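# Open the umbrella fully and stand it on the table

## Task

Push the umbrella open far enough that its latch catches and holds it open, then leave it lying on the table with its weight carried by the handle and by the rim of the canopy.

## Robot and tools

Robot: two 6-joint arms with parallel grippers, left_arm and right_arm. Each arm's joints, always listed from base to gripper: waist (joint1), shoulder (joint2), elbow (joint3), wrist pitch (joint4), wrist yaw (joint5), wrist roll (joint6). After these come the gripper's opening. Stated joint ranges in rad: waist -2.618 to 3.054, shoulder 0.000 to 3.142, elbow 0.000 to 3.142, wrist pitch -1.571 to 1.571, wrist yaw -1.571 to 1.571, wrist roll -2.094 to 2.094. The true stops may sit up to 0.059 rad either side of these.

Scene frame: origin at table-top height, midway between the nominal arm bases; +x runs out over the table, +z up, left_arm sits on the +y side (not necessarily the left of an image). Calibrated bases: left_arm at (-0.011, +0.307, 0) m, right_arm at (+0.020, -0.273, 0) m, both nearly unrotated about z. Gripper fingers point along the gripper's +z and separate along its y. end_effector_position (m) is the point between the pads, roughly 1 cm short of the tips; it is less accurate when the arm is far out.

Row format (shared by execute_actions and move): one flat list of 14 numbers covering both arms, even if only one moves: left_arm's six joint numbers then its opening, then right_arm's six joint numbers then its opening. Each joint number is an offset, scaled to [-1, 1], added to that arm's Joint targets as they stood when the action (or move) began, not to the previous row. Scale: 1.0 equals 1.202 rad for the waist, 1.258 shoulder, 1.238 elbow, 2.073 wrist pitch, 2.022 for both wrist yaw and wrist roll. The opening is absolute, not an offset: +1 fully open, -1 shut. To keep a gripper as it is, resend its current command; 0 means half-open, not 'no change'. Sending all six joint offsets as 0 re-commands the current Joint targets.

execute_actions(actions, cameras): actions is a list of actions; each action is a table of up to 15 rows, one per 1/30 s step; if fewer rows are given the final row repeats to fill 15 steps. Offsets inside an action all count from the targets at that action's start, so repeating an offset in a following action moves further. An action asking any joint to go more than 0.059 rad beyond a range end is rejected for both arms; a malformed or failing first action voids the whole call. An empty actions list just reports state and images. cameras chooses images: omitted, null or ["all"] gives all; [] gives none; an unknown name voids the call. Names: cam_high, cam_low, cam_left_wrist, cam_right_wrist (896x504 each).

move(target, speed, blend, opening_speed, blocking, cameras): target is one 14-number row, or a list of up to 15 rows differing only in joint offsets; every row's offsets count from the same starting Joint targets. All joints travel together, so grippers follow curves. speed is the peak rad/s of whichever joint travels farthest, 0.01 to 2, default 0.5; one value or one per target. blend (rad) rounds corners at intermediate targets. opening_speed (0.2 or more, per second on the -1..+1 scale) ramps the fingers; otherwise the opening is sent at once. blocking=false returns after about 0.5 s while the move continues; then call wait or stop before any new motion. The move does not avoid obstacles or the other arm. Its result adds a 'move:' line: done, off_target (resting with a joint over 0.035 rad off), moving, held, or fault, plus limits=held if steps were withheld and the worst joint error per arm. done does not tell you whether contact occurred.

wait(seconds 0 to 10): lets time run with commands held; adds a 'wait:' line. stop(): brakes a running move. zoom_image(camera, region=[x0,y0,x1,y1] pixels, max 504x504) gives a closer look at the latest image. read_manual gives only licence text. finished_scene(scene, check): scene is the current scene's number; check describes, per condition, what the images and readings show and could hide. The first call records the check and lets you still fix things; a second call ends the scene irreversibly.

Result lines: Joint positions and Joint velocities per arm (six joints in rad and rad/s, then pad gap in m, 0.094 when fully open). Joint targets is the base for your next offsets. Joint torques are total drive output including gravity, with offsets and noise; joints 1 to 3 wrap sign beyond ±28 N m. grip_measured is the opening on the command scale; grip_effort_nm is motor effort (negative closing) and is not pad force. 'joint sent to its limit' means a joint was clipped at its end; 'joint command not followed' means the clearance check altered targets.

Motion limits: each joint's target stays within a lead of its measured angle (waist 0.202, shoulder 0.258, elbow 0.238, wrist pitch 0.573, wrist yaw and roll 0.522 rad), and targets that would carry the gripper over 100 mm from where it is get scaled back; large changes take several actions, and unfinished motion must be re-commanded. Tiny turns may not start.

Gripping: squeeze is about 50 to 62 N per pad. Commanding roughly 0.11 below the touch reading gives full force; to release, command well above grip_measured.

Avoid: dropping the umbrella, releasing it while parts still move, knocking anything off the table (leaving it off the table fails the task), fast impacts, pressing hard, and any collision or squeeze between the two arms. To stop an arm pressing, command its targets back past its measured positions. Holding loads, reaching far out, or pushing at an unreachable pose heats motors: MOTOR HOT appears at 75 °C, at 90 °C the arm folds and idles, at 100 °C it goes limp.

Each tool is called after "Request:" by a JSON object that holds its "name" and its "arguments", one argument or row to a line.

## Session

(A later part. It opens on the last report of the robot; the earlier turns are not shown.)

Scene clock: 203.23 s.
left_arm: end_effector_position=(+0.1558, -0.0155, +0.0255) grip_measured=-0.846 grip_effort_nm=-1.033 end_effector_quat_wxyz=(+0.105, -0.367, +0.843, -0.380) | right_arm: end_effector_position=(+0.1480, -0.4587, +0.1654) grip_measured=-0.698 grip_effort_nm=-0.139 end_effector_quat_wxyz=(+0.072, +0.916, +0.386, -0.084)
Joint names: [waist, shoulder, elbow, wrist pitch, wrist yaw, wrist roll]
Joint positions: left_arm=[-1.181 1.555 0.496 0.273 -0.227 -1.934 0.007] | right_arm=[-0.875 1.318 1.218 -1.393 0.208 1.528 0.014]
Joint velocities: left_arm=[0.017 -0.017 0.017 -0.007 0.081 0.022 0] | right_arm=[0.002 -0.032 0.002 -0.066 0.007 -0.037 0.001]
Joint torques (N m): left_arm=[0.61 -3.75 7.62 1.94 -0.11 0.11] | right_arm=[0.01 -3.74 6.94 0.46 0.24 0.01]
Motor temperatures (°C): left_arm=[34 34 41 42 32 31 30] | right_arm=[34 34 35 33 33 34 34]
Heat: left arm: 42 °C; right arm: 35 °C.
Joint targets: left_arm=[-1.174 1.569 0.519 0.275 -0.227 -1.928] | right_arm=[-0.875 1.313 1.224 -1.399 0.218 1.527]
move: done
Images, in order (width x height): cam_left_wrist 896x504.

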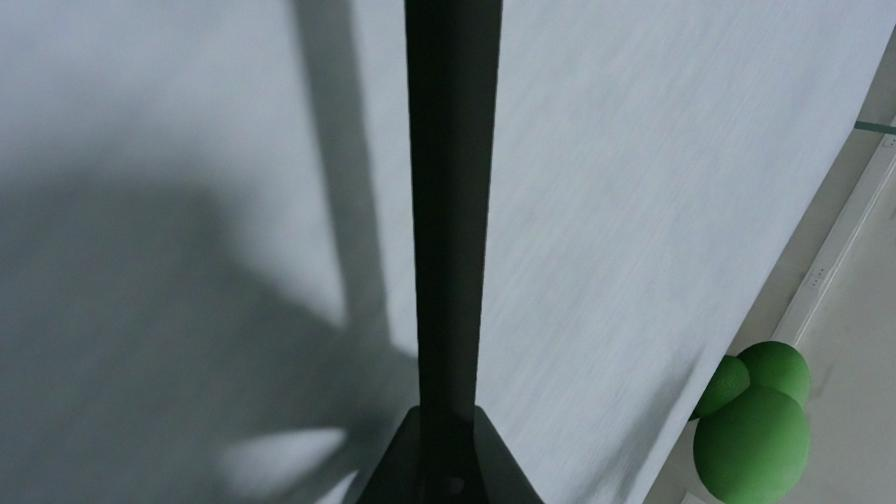

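Request:
{"name": "move", "arguments": {
  "target": [0.1464, -0.3235, 0.0872, -0.0309, 0.1395, 0.4580, -1.0, 0, 0, 0, 0, 0, 0, -0.70],
  "speed": 0.5
}}

Scene clock: 225.00 s.
left_arm: end_effector_position=(+0.1754, -0.0273, +0.1697) grip_measured=-0.847 grip_effort_nm=-1.033 end_effector_quat_wxyz=(+0.246, +0.011, +0.842, -0.479) | right_arm: end_effector_position=(+0.1480, -0.4587, +0.1654) grip_measured=-0.698 grip_effort_nm=-0.149 end_effector_quat_wxyz=(+0.072, +0.916, +0.386, -0.084)
Joint names: [waist, shoulder, elbow, wrist pitch, wrist yaw, wrist roll]
Joint positions: left_arm=[-1.005 1.187 0.585 0.169 0.071 -1.05 0.007] | right_arm=[-0.875 1.318 1.218 -1.393 0.208 1.528 0.014]
Joint velocities: left_arm=[0.007 -0.002 0.002 0.007 0.022 -0.022 0] | right_arm=[-0.017 -0.002 0.002 -0.081 -0.066 -0.007 0.002]
Joint torques (N m): left_arm=[0.66 -5.23 11.04 2.74 -0.15 0.57] | right_arm=[0.02 -3.75 6.83 0.45 0.26 0.01]
Motor temperatures (°C): left_arm=[34 34 42 42 32 31 32] | right_arm=[34 34 35 33 33 34 34]
Heat: left arm: 42 °C; right arm: 35 °C.
Joint targets: left_arm=[-0.998 1.162 0.627 0.211 0.055 -1.002] | right_arm=[-0.875 1.313 1.224 -1.399 0.218 1.527]
move: off_target (left_arm); left_arm: the wrist roll is farthest, 0.048 rad from its target

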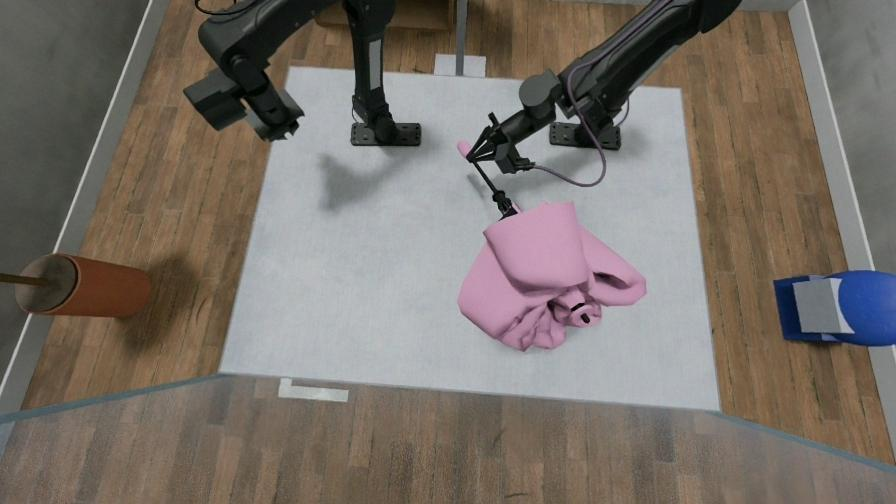

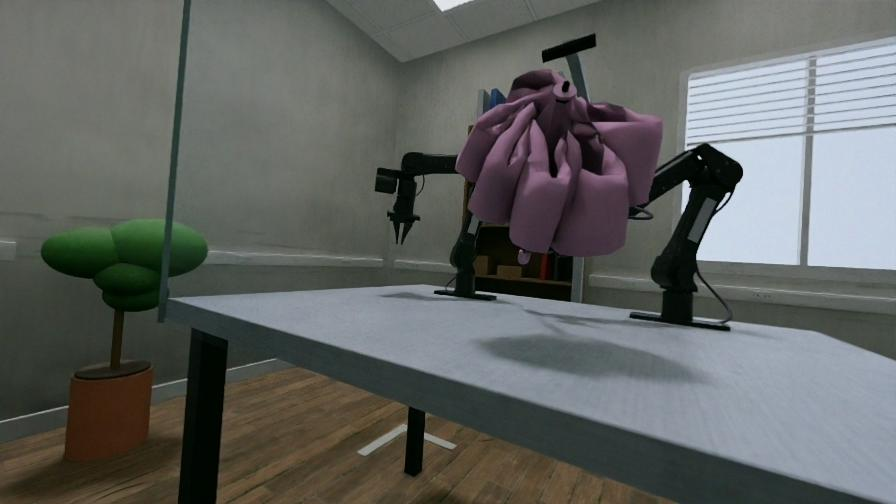

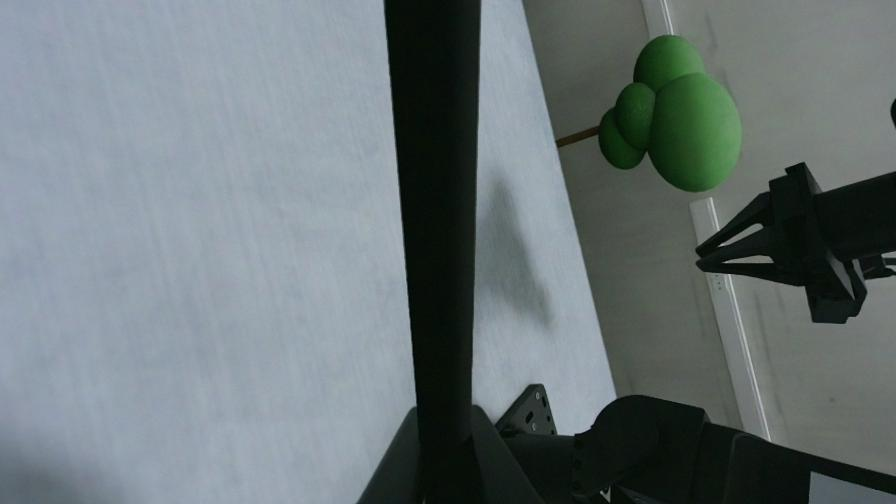

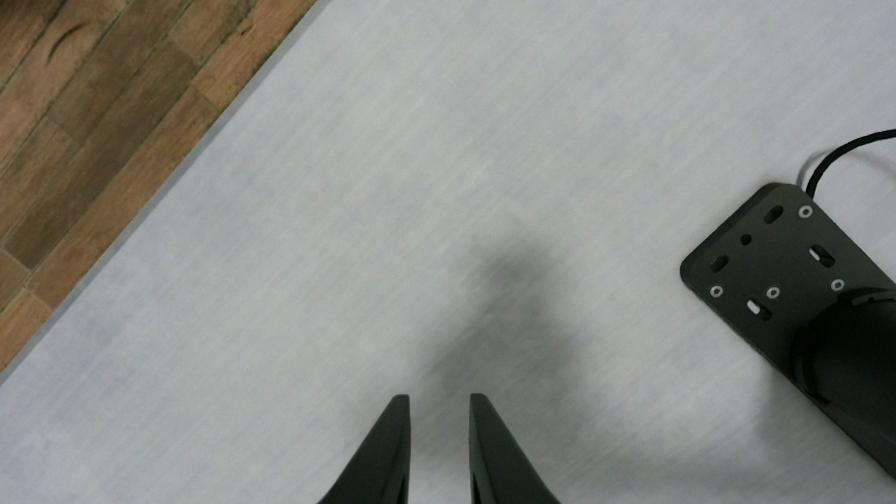

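Request:
{"name": "zoom_image", "arguments": {
  "camera": "cam_high",
  "region": [430, 100, 580, 240]
}}

Request:
{"name": "zoom_image", "arguments": {
  "camera": "cam_low",
  "region": [440, 50, 740, 290]
}}

Scaled by 3.360 from the camera's 896x504 image, which has a finer 1280x720 frame.

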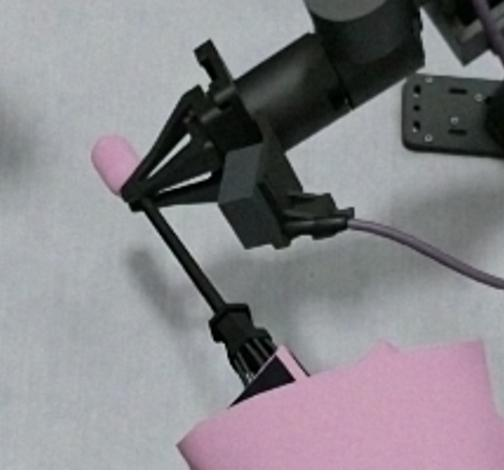

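Scaled by 1.680 from the camera's 896x504 image, which has a finer 1280x720 frame.

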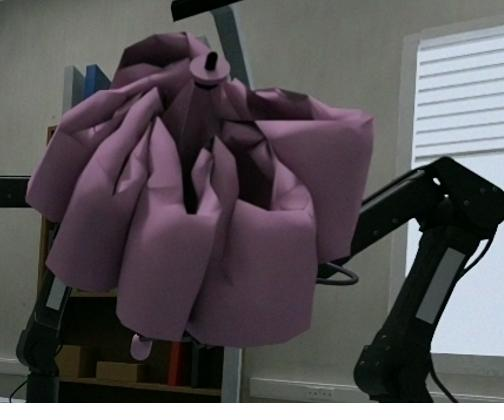

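Request:
{"name": "move", "arguments": {
  "target": [0.030, -0.0596, 0.1204, -0.0656, 0.0297, 0.0356, -1.0, 0.4784, -0.3680, -0.9079, 0.9884, -0.1078, -0.1617, -0.6],
  "speed": 1.2,
  "cameras": ["cam_high", "cam_low"]
}}

Request:
{"name": "zoom_image", "arguments": {
  "camera": "cam_high",
  "region": [430, 100, 580, 240]
}}

Scene clock: 245.03 s.
left_arm: end_effector_position=(+0.1805, -0.0279, +0.2316) grip_measured=-0.847 grip_effort_nm=-1.038 end_effector_quat_wxyz=(+0.271, +0.043, +0.820, -0.503) | right_arm: end_effector_position=(+0.3274, -0.3490, +0.1703) grip_measured=-0.602 grip_effort_nm=0.081 end_effector_quat_wxyz=(+0.591, +0.499, +0.553, +0.310)
Joint names: [waist, shoulder, elbow, wrist pitch, wrist yaw, wrist roll]
Joint positions: left_arm=[-0.97 1.116 0.727 0.03 0.126 -0.978 0.007] | right_arm=[-0.305 0.862 0.119 0.633 0.012 1.218 0.019]
Joint velocities: left_arm=[-0.027 -0.002 -0.022 -0.081 -0.037 0.066 0] | right_arm=[0.022 0.007 0.002 -0.007 -0.007 0.051 0]
Joint torques (N m): left_arm=[0.69 -5.26 11.9 2.8 -0.09 0.57] | right_arm=[0.53 -1.77 5.6 2.03 -0.12 -0.15]
Motor temperatures (°C): left_arm=[34 34 43 47 32 32 32] | right_arm=[34 34 35 33 33 34 34]
Heat: left arm: 47 °C; right arm: 35 °C.
Joint targets: left_arm=[-0.962 1.086 0.776 0.075 0.115 -0.930] | right_arm=[-0.300 0.850 0.100 0.650 0.000 1.201]
move: off_target (left_arm); left_arm: the elbow is farthest, 0.049 rad from its target
Images, in order (width x height): cam_high 896x504, cam_low 896x504.

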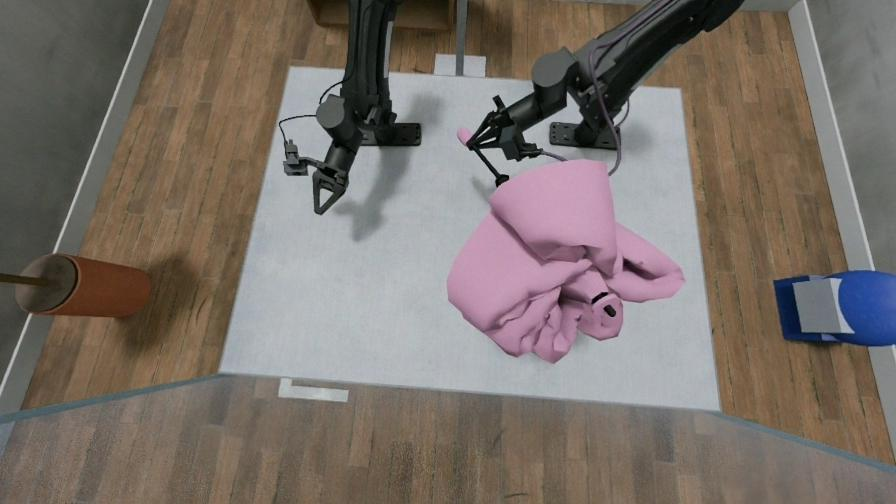

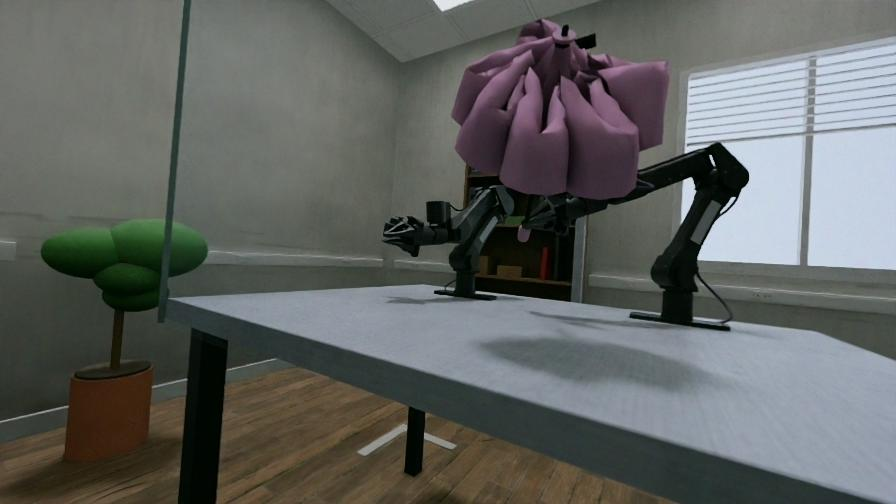

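Scaled by 3.360 from the camera's 896x504 image, which has a finer 1280x720 frame.

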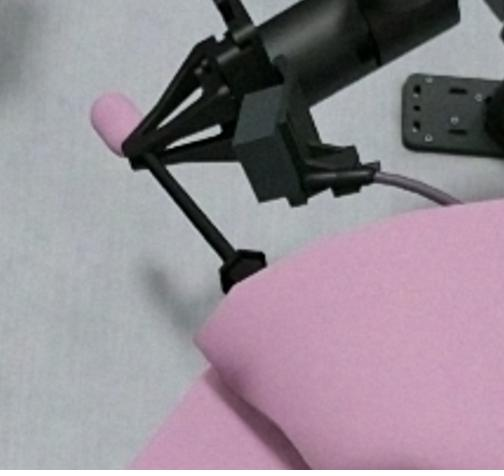

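Request:
{"name": "move", "arguments": {
  "target": [0, 0, 0, 0, 0, 0, -1.0, 0.6572, 0.1669, 0.1616, 0.2147, -0.1978, -0.0549, -0.6],
  "speed": 0.7,
  "cameras": ["cam_high", "cam_right_wrist", "cam_left_wrist"]
}}

Request:
{"name": "zoom_image", "arguments": {
  "camera": "cam_high",
  "region": [430, 100, 580, 240]
}}

Request:
{"name": "zoom_image", "arguments": {
  "camera": "cam_right_wrist",
  "region": [250, 100, 650, 500]
}}

Scene clock: 259.57 s.
left_arm: end_effector_position=(+0.1804, -0.0279, +0.2315) grip_measured=-0.847 grip_effort_nm=-1.043 end_effector_quat_wxyz=(+0.270, +0.043, +0.820, -0.502) | right_arm: end_effector_position=(+0.2663, -0.0414, +0.2844) grip_measured=-0.602 grip_effort_nm=0.081 end_effector_quat_wxyz=(+0.447, +0.012, +0.607, +0.658)
Joint names: [waist, shoulder, elbow, wrist pitch, wrist yaw, wrist roll]
Joint positions: left_arm=[-0.97 1.116 0.727 0.029 0.126 -0.977 0.007] | right_arm=[0.486 1.055 0.269 1.075 -0.387 1.106 0.019]
Joint velocities: left_arm=[-0.007 0.022 -0.012 0.066 0.007 0.007 0] | right_arm=[-0.007 0.002 -0.007 0.037 -0.007 0.051 -0.001]
Joint torques (N m): left_arm=[0.69 -5.24 11.9 2.81 -0.09 0.57] | right_arm=[0.47 -1.47 9.74 1.89 -0.08 -0.13]
Motor temperatures (°C): left_arm=[34 34 45 48 32 32 32] | right_arm=[34 33 35 37 33 34 34]
Heat: left arm: 48 °C; right arm: 37 °C.
Joint targets: left_arm=[-0.962 1.086 0.776 0.075 0.115 -0.930] | right_arm=[0.490 1.060 0.301 1.095 -0.400 1.089]
move: off_target (left_arm); left_arm: the elbow is farthest, 0.049 rad from its target
Images, in order (width x height): cam_high 896x504, cam_left_wrist 896x504, cam_right_wrist 896x504.

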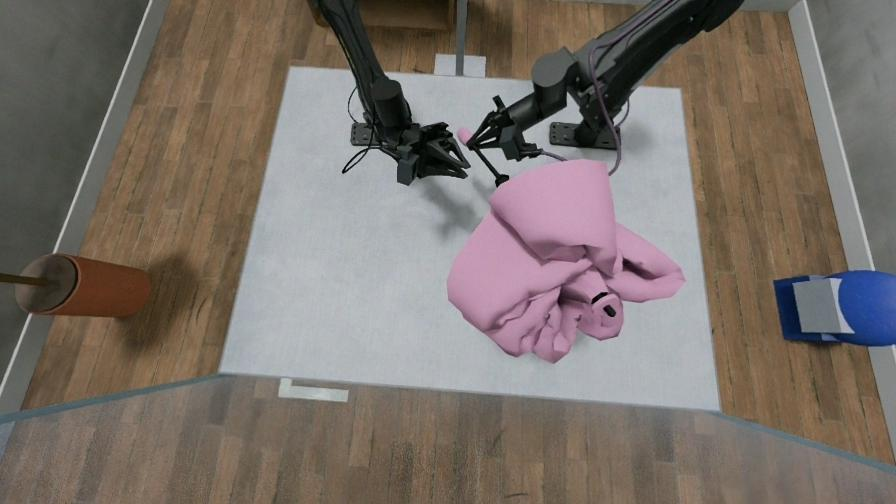

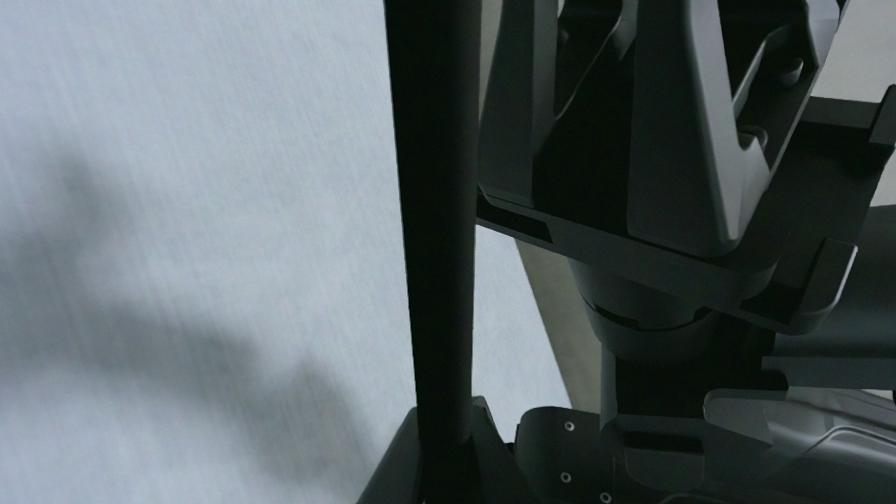

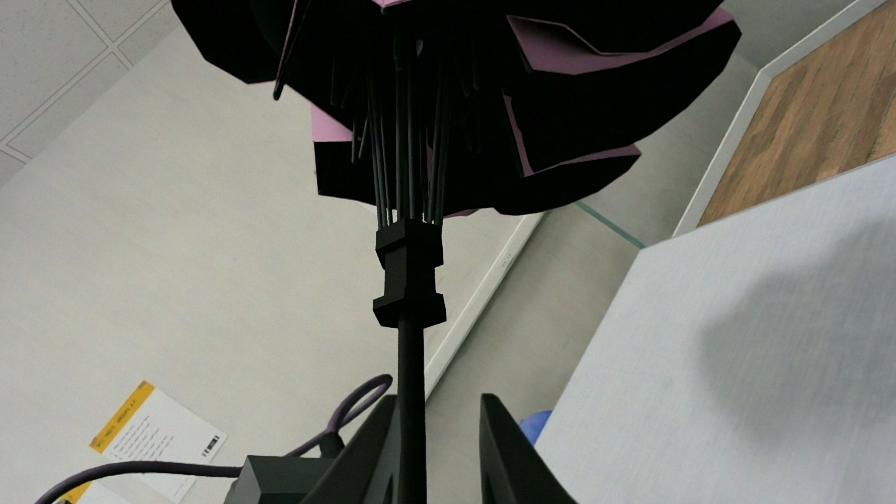

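Scaled by 3.360 from the camera's 896x504 image, which has a finer 1280x720 frame.

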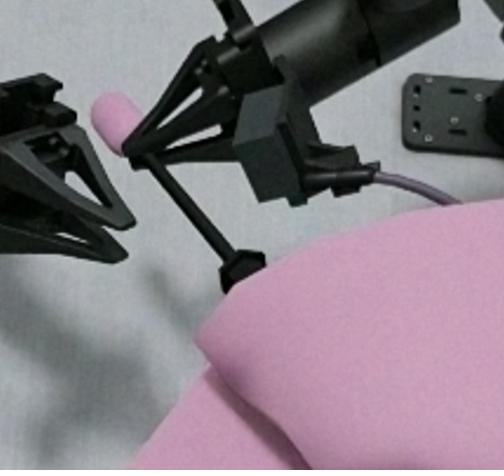

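Scaled by 1.260 from the camera's 896x504 image, which has a finer 1280x720 frame.

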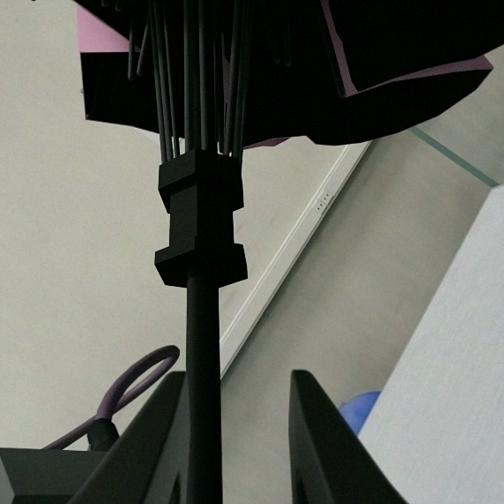

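Request:
{"name": "zoom_image", "arguments": {
  "camera": "cam_right_wrist",
  "region": [340, 200, 500, 290]
}}

Request:
{"name": "zoom_image", "arguments": {
  "camera": "cam_right_wrist",
  "region": [340, 290, 500, 400]
}}

Request:
{"name": "zoom_image", "arguments": {
  "camera": "cam_right_wrist",
  "region": [340, 394, 500, 504]
}}

Scaled by 3.150 from the camera's 896x504 image, which has a finer 1280x720 frame.

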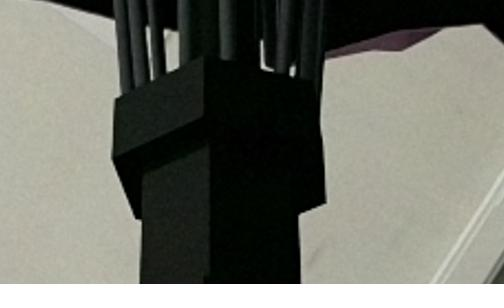

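Scaled by 3.150 from the camera's 896x504 image, which has a finer 1280x720 frame.

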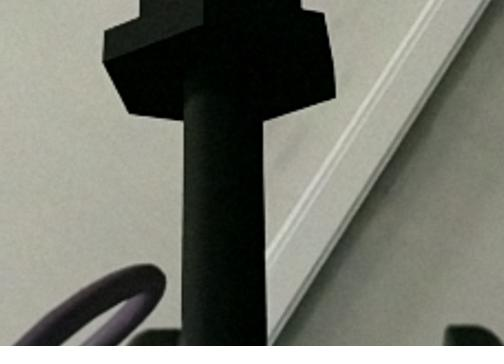

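Scaled by 3.150 from the camera's 896x504 image, which has a finer 1280x720 frame.

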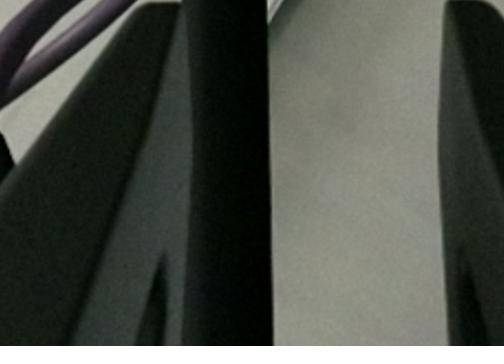

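Request:
{"name": "move", "arguments": {
  "target": [0, 0, 0, 0, 0, 0, -1.0, 0.1498, 0.1105, 0.0961, 0.0014, 0.0915, -0.0544, -0.6],
  "speed": 0.4,
  "cameras": ["cam_high", "cam_right_wrist", "cam_left_wrist"]
}}

Request:
{"name": "zoom_image", "arguments": {
  "camera": "cam_right_wrist",
  "region": [340, 250, 580, 504]
}}

Scene clock: 290.67 s.
left_arm: end_effector_position=(+0.1801, -0.0279, +0.2313) grip_measured=-0.847 grip_effort_nm=-1.028 end_effector_quat_wxyz=(+0.270, +0.044, +0.820, -0.502) | right_arm: end_effector_position=(+0.2684, +0.0048, +0.2943) grip_measured=-0.602 grip_effort_nm=0.076 end_effector_quat_wxyz=(+0.462, -0.010, +0.607, +0.646)
Joint names: [waist, shoulder, elbow, wrist pitch, wrist yaw, wrist roll]
Joint positions: left_arm=[-0.97 1.115 0.727 0.028 0.127 -0.977 0.007] | right_arm=[0.665 1.192 0.385 1.08 -0.227 0.996 0.019]
Joint velocities: left_arm=[0.002 -0.007 0.007 -0.051 0.022 -0.022 0] | right_arm=[-0.002 0.002 -0.012 -0.051 0.007 -0.022 -0.001]
Joint torques (N m): left_arm=[0.68 -5.2 11.92 2.82 -0.1 0.57] | right_arm=[0.5 -2.36 9.85 1.91 0.16 -0.14]
Motor temperatures (°C): left_arm=[34 34 46 49 32 32 33] | right_arm=[34 33 35 40 33 34 34]
Heat: left arm: 49 °C; right arm: 40 °C.
Joint targets: left_arm=[-0.962 1.086 0.776 0.075 0.115 -0.930] | right_arm=[0.670 1.199 0.419 1.098 -0.215 0.980]
move: off_target (left_arm); left_arm: the elbow is farthest, 0.049 rad from its target
Images, in order (width x height): cam_high 896x504, cam_left_wrist 896x504, cam_right_wrist 896x504.

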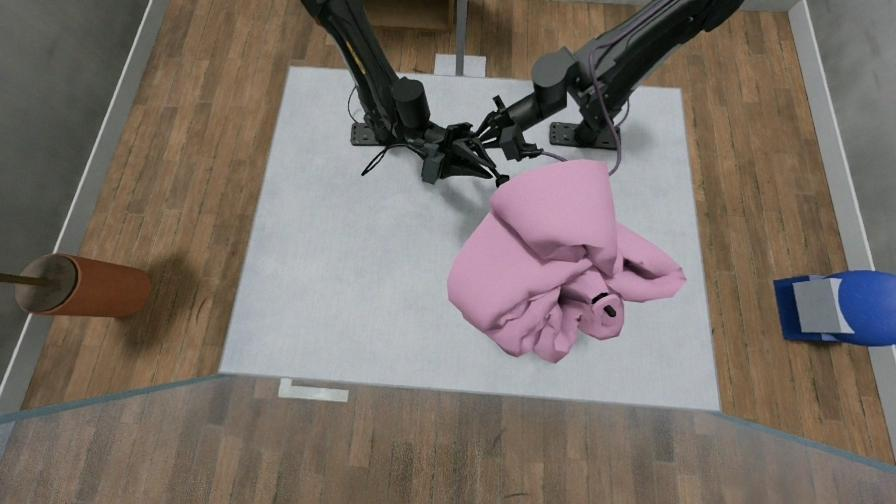

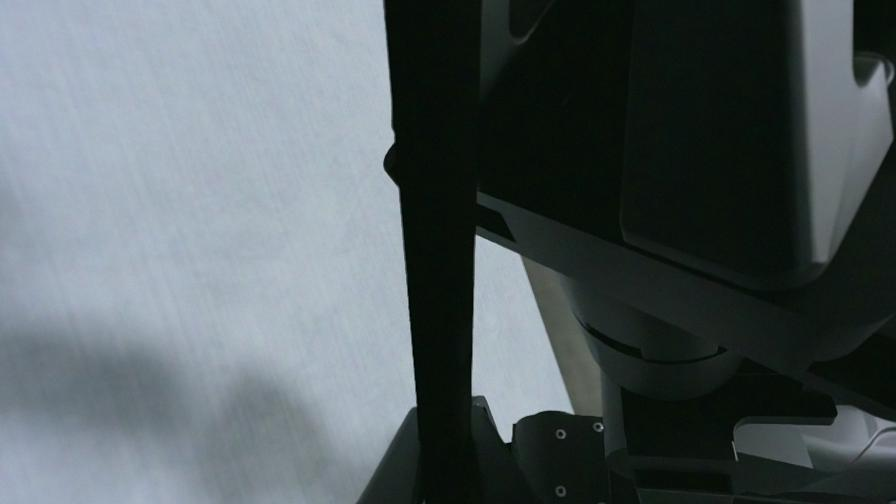

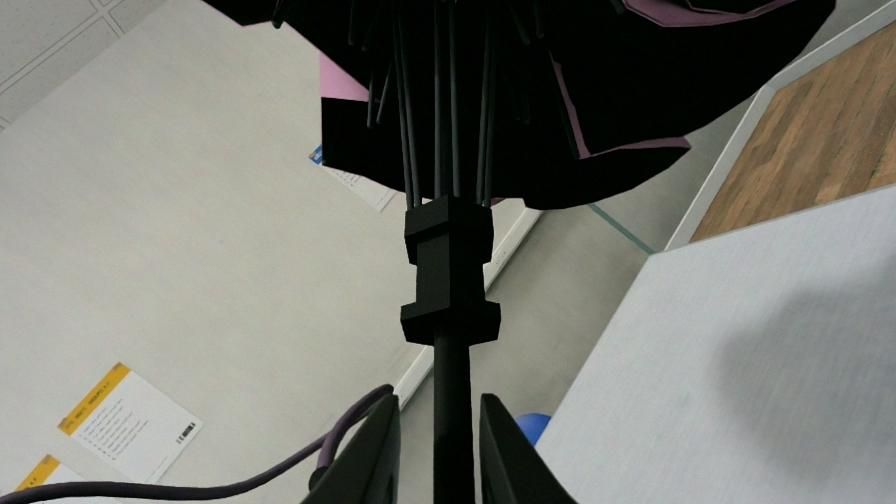

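Scaled by 1.984 from the camera's 896x504 image, which has a finer 1280x720 frame.

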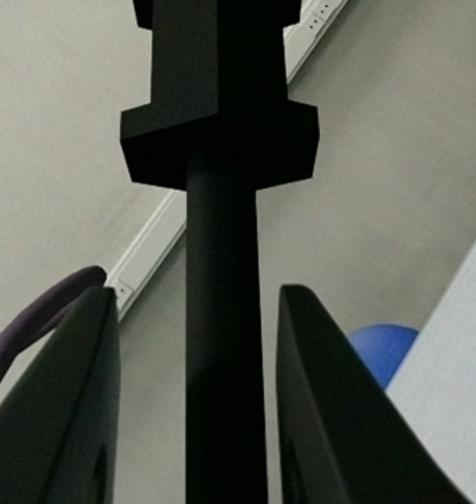

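Request:
{"name": "execute_actions", "arguments": {
  "actions": [],
  "cameras": ["cam_right_wrist"]
}}

Scene clock: 302.90 s.
left_arm: end_effector_position=(+0.1801, -0.0279, +0.2313) grip_measured=-0.847 grip_effort_nm=-1.038 end_effector_quat_wxyz=(+0.270, +0.044, +0.820, -0.502) | right_arm: end_effector_position=(+0.2685, +0.0048, +0.2944) grip_measured=-0.602 grip_effort_nm=0.076 end_effector_quat_wxyz=(+0.463, -0.010, +0.607, +0.646)
Joint names: [waist, shoulder, elbow, wrist pitch, wrist yaw, wrist roll]
Joint positions: left_arm=[-0.97 1.115 0.727 0.028 0.127 -0.977 0.007] | right_arm=[0.665 1.192 0.385 1.081 -0.226 0.995 0.019]
Joint velocities: left_arm=[-0.012 0.002 -0.012 -0.022 -0.051 -0.007 0] | right_arm=[-0.002 0.012 -0.012 -0.051 -0.037 -0.022 0.001]
Joint torques (N m): left_arm=[0.68 -5.22 11.92 2.82 -0.1 0.57] | right_arm=[0.5 -2.29 9.89 1.89 0.16 -0.13]
Motor temperatures (°C): left_arm=[34 34 46 50 32 32 33] | right_arm=[34 33 36 41 33 34 34]
Heat: left arm: 50 °C; right arm: 41 °C.
Joint targets: left_arm=[-0.962 1.086 0.776 0.075 0.115 -0.930] | right_arm=[0.670 1.199 0.419 1.098 -0.215 0.979]
Tool commands: left_gripper/opening=-1.0 right_gripper/opening=-0.6
Images, in order (width x height): cam_right_wrist 896x504.

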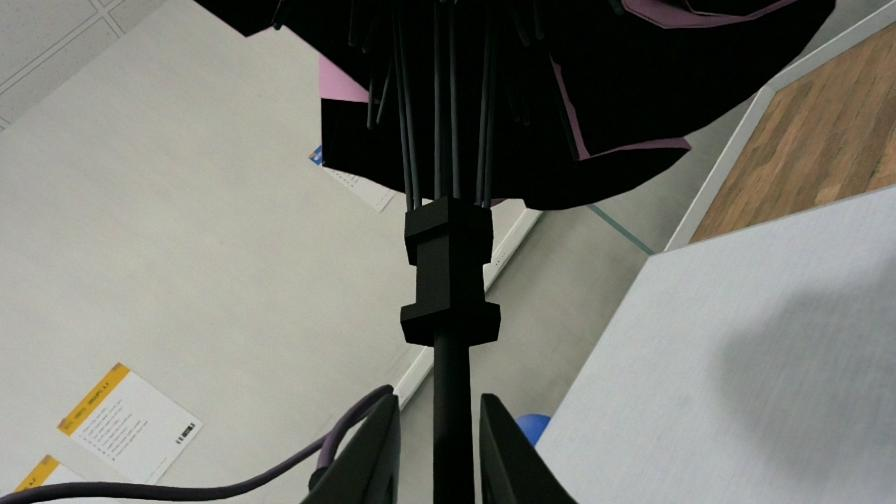

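Request:
{"name": "zoom_image", "arguments": {
  "camera": "cam_right_wrist",
  "region": [380, 300, 540, 390]
}}

Request:
{"name": "zoom_image", "arguments": {
  "camera": "cam_right_wrist",
  "region": [360, 384, 573, 504]
}}

Scaled by 3.150 from the camera's 896x504 image, which has a finer 1280x720 frame.

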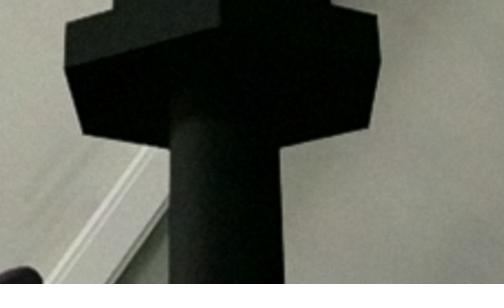

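Scaled by 2.366 from the camera's 896x504 image, which has a finer 1280x720 frame.

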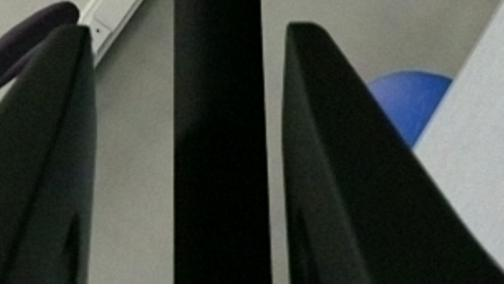

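Request:
{"name": "move", "arguments": {
  "target": [0,0,0,0,0,0,-1.0,0.0155,0.0337,0.001,0.0193,0.0089,-0.0025,-0.6],
  "speed": 0.15,
  "cameras": ["cam_right_wrist"]
}}

Scene clock: 325.57 s.
left_arm: end_effector_position=(+0.1801, -0.0279, +0.2313) grip_measured=-0.847 grip_effort_nm=-1.033 end_effector_quat_wxyz=(+0.270, +0.044, +0.820, -0.502) | right_arm: end_effector_position=(+0.2693, +0.0106, +0.2891) grip_measured=-0.602 grip_effort_nm=0.081 end_effector_quat_wxyz=(+0.462, -0.010, +0.608, +0.646)
Joint names: [waist, shoulder, elbow, wrist pitch, wrist yaw, wrist roll]
Joint positions: left_arm=[-0.97 1.115 0.727 0.028 0.127 -0.977 0.007] | right_arm=[0.683 1.234 0.385 1.119 -0.209 0.991 0.019]
Joint velocities: left_arm=[-0.012 -0.002 0.007 0.066 -0.037 -0.007 0] | right_arm=[0.017 -0.007 -0.017 0.066 0.022 0.007 -0.001]
Joint torques (N m): left_arm=[0.7 -5.22 11.89 2.82 -0.11 0.57] | right_arm=[0.57 -2.43 9.85 1.93 0.15 -0.15]
Motor temperatures (°C): left_arm=[34 35 47 51 32 32 33] | right_arm=[34 33 36 42 33 34 34]
Heat: left arm: 51 °C; right arm: 42 °C.
Joint targets: left_arm=[-0.962 1.086 0.776 0.075 0.115 -0.930] | right_arm=[0.689 1.241 0.421 1.138 -0.197 0.975]
move: off_target (left_arm); left_arm: the elbow is farthest, 0.049 rad from its target
Images, in order (width x height): cam_right_wrist 896x504.

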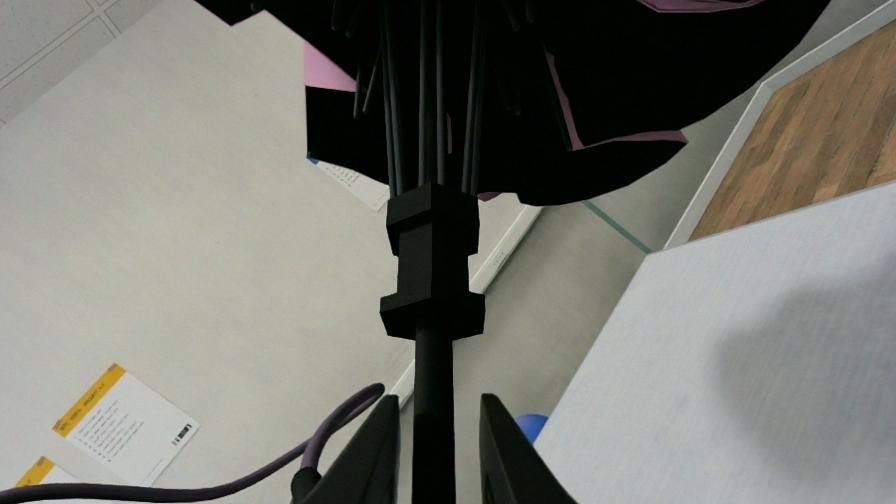

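Request:
{"name": "zoom_image", "arguments": {
  "camera": "cam_right_wrist",
  "region": [360, 284, 540, 386]
}}

Request:
{"name": "zoom_image", "arguments": {
  "camera": "cam_right_wrist",
  "region": [360, 384, 573, 504]
}}

Scaled by 2.800 from the camera's 896x504 image, which has a finer 1280x720 frame.

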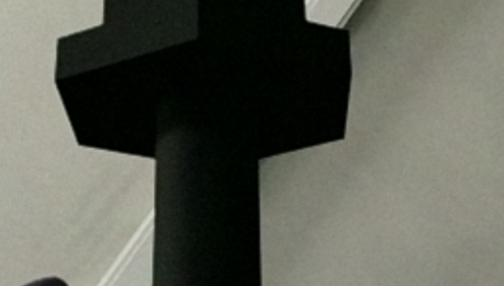

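Scaled by 2.366 from the camera's 896x504 image, which has a finer 1280x720 frame.

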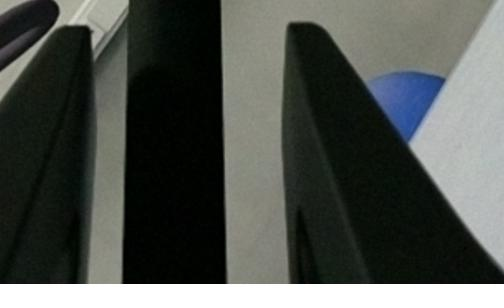

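Request:
{"name": "move", "arguments": {
  "target": [0,0,0,0,0,0,-1.0,0.0399,0.0461,0.0275,0.0105,0.0231,-0.0064,-0.6],
  "speed": 0.15,
  "cameras": ["cam_right_wrist"]
}}

Scene clock: 338.70 s.
left_arm: end_effector_position=(+0.1811, -0.0264, +0.2293) grip_measured=-0.847 grip_effort_nm=-1.038 end_effector_quat_wxyz=(+0.269, +0.041, +0.823, -0.499) | right_arm: end_effector_position=(+0.2717, +0.0238, +0.2909) grip_measured=-0.602 grip_effort_nm=0.071 end_effector_quat_wxyz=(+0.467, -0.007, +0.605, +0.645)
Joint names: [waist, shoulder, elbow, wrist pitch, wrist yaw, wrist roll]
Joint positions: left_arm=[-0.966 1.115 0.727 0.019 0.126 -0.977 0.007] | right_arm=[0.728 1.29 0.421 1.144 -0.156 0.977 0.019]
Joint velocities: left_arm=[0.007 0.007 -0.017 0.037 0.022 -0.007 0] | right_arm=[-0.002 -0.002 -0.002 0.066 0.007 0.081 0.001]
Joint torques (N m): left_arm=[0.4 -5.16 11.9 2.9 -0.08 0.58] | right_arm=[0.85 -2.67 9.72 1.89 0.1 -0.14]
Motor temperatures (°C): left_arm=[34 35 47 51 32 32 33] | right_arm=[34 33 36 42 33 34 34]
Heat: left arm: 51 °C; right arm: 42 °C.
Joint targets: left_arm=[-0.962 1.087 0.776 0.075 0.115 -0.930] | right_arm=[0.737 1.299 0.455 1.160 -0.150 0.961]
move: off_target (left_arm); left_arm: the wrist pitch is farthest, 0.056 rad from its target
Images, in order (width x height): cam_right_wrist 896x504.

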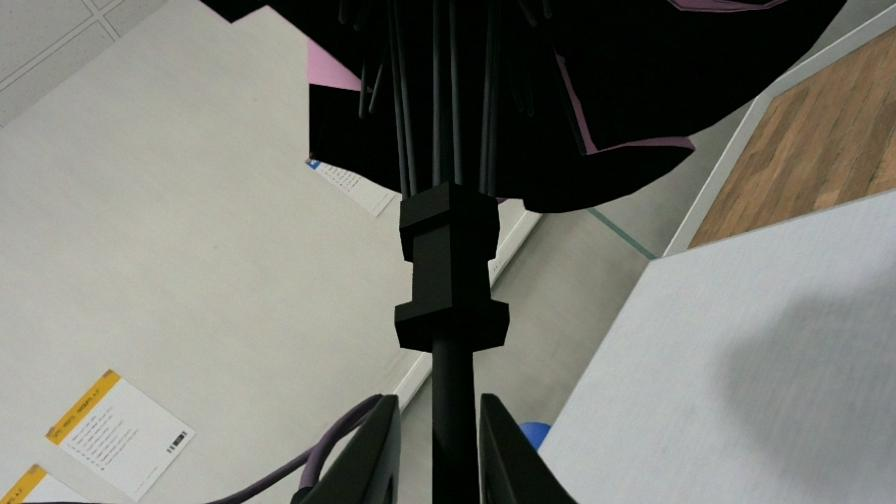

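Request:
{"name": "zoom_image", "arguments": {
  "camera": "cam_right_wrist",
  "region": [360, 284, 540, 386]
}}

Request:
{"name": "zoom_image", "arguments": {
  "camera": "cam_right_wrist",
  "region": [360, 384, 573, 504]
}}

Scaled by 2.800 from the camera's 896x504 image, which has a finer 1280x720 frame.

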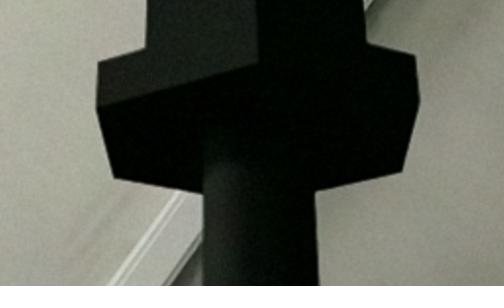

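Scaled by 2.366 from the camera's 896x504 image, which has a finer 1280x720 frame.

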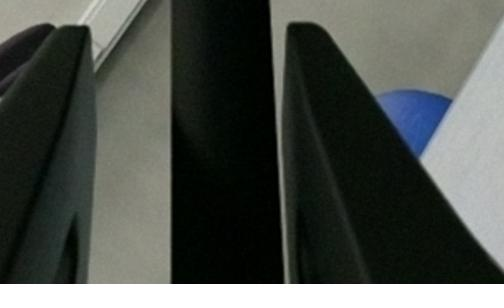

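Request:
{"name": "move", "arguments": {
  "target": [
    [0,0,0,0,0,0,-1.0,-0.0067,0.0135,-0.0024,0.0100,-0.0039,0.001,-0.6],
    [0,0,0,0,0,0,-1.0,0.0131,0.0343,0.0035,0.0185,0.0074,-0.002,-0.6]
  ],
  "speed": 0.1,
  "cameras": ["cam_right_wrist"]
}}

Scene clock: 354.13 s.
left_arm: end_effector_position=(+0.1832, -0.0237, +0.2255) grip_measured=-0.847 grip_effort_nm=-1.038 end_effector_quat_wxyz=(+0.270, +0.036, +0.828, -0.490) | right_arm: end_effector_position=(+0.2750, +0.0271, +0.2880) grip_measured=-0.602 grip_effort_nm=0.076 end_effector_quat_wxyz=(+0.473, -0.002, +0.602, +0.644)
Joint names: [waist, shoulder, elbow, wrist pitch, wrist yaw, wrist roll]
Joint positions: left_arm=[-0.963 1.115 0.727 0.003 0.114 -0.977 0.007] | right_arm=[0.739 1.331 0.425 1.188 -0.131 0.971 0.019]
Joint velocities: left_arm=[-0.017 -0.012 0.012 -0.037 -0.066 -0.037 0] | right_arm=[-0.002 0.002 0.012 -0.066 -0.051 -0.022 0.001]
Joint torques (N m): left_arm=[0.13 -5.19 11.89 3.08 0.03 0.57] | right_arm=[1.4 -2.71 9.55 1.83 -0.05 -0.11]
Motor temperatures (°C): left_arm=[34 35 47 55 32 32 33] | right_arm=[34 33 36 43 33 34 34]
Heat: left arm: 55 °C; right arm: 43 °C.
Joint targets: left_arm=[-0.962 1.087 0.776 0.075 0.115 -0.930] | right_arm=[0.752 1.342 0.459 1.198 -0.135 0.958]
move: off_target (left_arm); left_arm: the wrist pitch is farthest, 0.072 rad from its target
Images, in order (width x height): cam_right_wrist 896x504.

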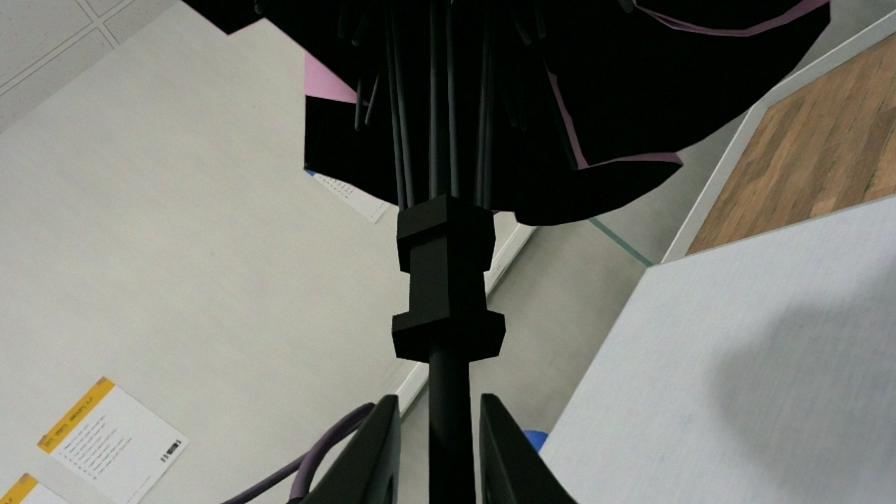

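Request:
{"name": "zoom_image", "arguments": {
  "camera": "cam_right_wrist",
  "region": [340, 304, 520, 406]
}}

Request:
{"name": "zoom_image", "arguments": {
  "camera": "cam_right_wrist",
  "region": [360, 384, 573, 504]
}}

Scaled by 2.800 from the camera's 896x504 image, which has a finer 1280x720 frame.

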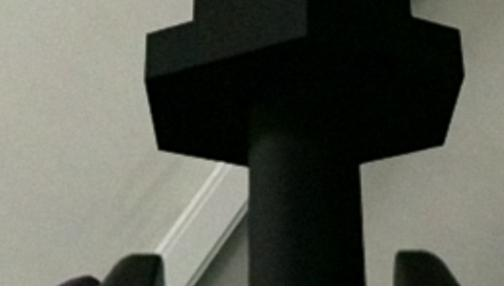

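Scaled by 2.366 from the camera's 896x504 image, which has a finer 1280x720 frame.

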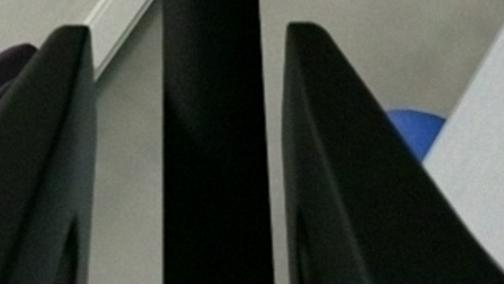

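Request:
{"name": "move", "arguments": {
  "target": [0,0,0,0,0,0,-1.0,-0.0932,-0.0517,0.0477,-0.0994,-0.1073,0,-0.6],
  "speed": 0.2,
  "cameras": ["cam_right_wrist"]
}}

Scene clock: 391.70 s.
left_arm: end_effector_position=(+0.1816, -0.0254, +0.2276) grip_measured=-0.847 grip_effort_nm=-1.043 end_effector_quat_wxyz=(+0.268, +0.040, +0.825, -0.496) | right_arm: end_effector_position=(+0.2797, +0.0304, +0.2834) grip_measured=-0.602 grip_effort_nm=0.071 end_effector_quat_wxyz=(+0.429, -0.049, +0.636, +0.640)
Joint names: [waist, shoulder, elbow, wrist pitch, wrist yaw, wrist roll]
Joint positions: left_arm=[-0.963 1.115 0.727 0.012 0.127 -0.977 0.007] | right_arm=[0.646 1.299 0.485 1.013 -0.339 0.971 0.019]
Joint velocities: left_arm=[-0.002 0.007 0.002 -0.007 -0.022 -0.007 -0.001] | right_arm=[-0.007 0.007 -0.002 0.007 -0.022 -0.007 0]
Joint torques (N m): left_arm=[0.14 -5.18 11.9 2.98 -0.1 0.57] | right_arm=[-0.5 -5.29 9.8 1.61 -0.11 -0.1]
Motor temperatures (°C): left_arm=[34 35 48 56 32 32 33] | right_arm=[34 33 36 43 33 34 34]
Heat: left arm: 56 °C; right arm: 43 °C.
Joint targets: left_arm=[-0.962 1.087 0.776 0.075 0.115 -0.930] | right_arm=[0.641 1.277 0.518 0.992 -0.352 0.958]
move: off_target (left_arm); left_arm: the wrist pitch is farthest, 0.063 rad from its target
Images, in order (width x height): cam_right_wrist 896x504.

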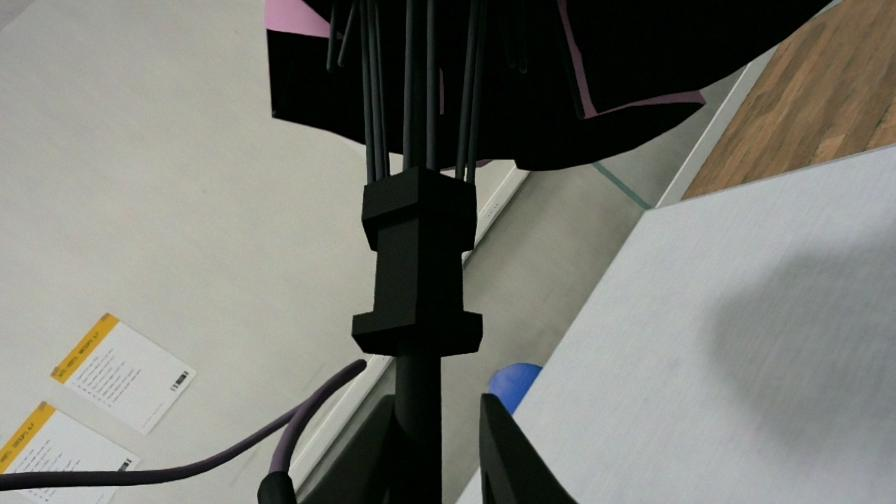

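Request:
{"name": "zoom_image", "arguments": {
  "camera": "cam_right_wrist",
  "region": [320, 304, 500, 406]
}}

Request:
{"name": "zoom_image", "arguments": {
  "camera": "cam_right_wrist",
  "region": [340, 384, 553, 504]
}}

Scaled by 2.800 from the camera's 896x504 image, which has a finer 1280x720 frame.

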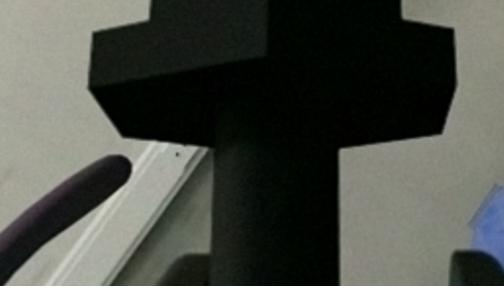

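Scaled by 2.366 from the camera's 896x504 image, which has a finer 1280x720 frame.

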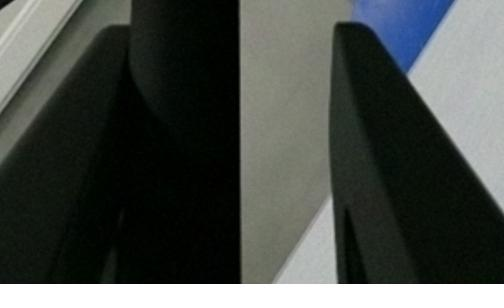

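Request:
{"name": "move", "arguments": {
  "target": [0,0,0,0,0,0,-1.0,0.0166,-0.0131,0.0036,-0.0104,0.0173,0,-0.6],
  "speed": 0.1,
  "cameras": ["cam_right_wrist"]
}}

Scene clock: 406.70 s.
left_arm: end_effector_position=(+0.1816, -0.0255, +0.2277) grip_measured=-0.847 grip_effort_nm=-1.033 end_effector_quat_wxyz=(+0.268, +0.040, +0.825, -0.496) | right_arm: end_effector_position=(+0.2772, +0.0312, +0.2831) grip_measured=-0.602 grip_effort_nm=0.066 end_effector_quat_wxyz=(+0.425, -0.047, +0.640, +0.638)
Joint names: [waist, shoulder, elbow, wrist pitch, wrist yaw, wrist roll]
Joint positions: left_arm=[-0.963 1.115 0.727 0.012 0.127 -0.977 0.007] | right_arm=[0.655 1.282 0.485 0.986 -0.33 0.971 0.019]
Joint velocities: left_arm=[-0.002 -0.007 -0.027 -0.022 -0.037 0.022 0] | right_arm=[0.007 0.002 0.002 0.007 -0.066 0.007 -0.001]
Joint torques (N m): left_arm=[0.13 -5.2 11.92 2.98 -0.1 0.57] | right_arm=[0.53 -5.31 10.19 1.65 0.16 -0.11]
Motor temperatures (°C): left_arm=[34 35 48 59 32 32 34] | right_arm=[34 34 37 43 33 34 34]
Heat: left arm: 59 °C; right arm: 43 °C.
Joint targets: left_arm=[-0.962 1.087 0.776 0.075 0.115 -0.930] | right_arm=[0.660 1.261 0.523 0.971 -0.317 0.958]
move: off_target (left_arm, right_arm); left_arm: the wrist pitch is farthest, 0.063 rad from its target; right_arm: the elbow is farthest, 0.037 rad from its target
Images, in order (width x height): cam_right_wrist 896x504.

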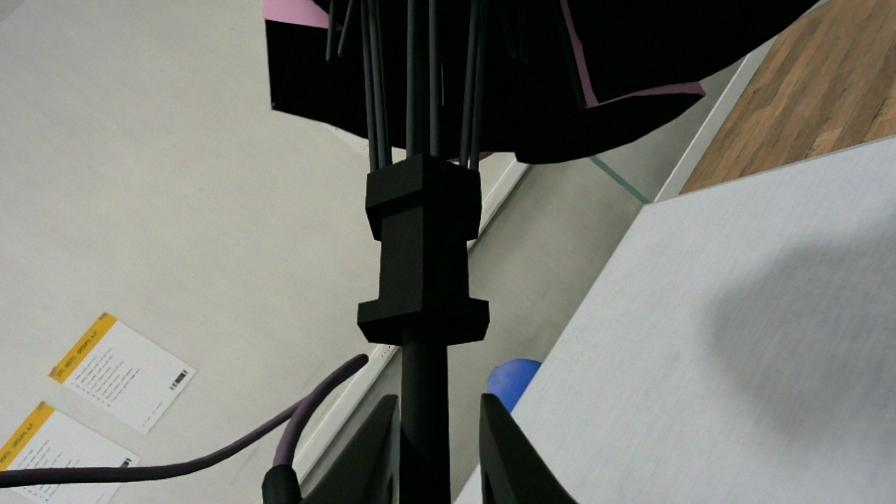

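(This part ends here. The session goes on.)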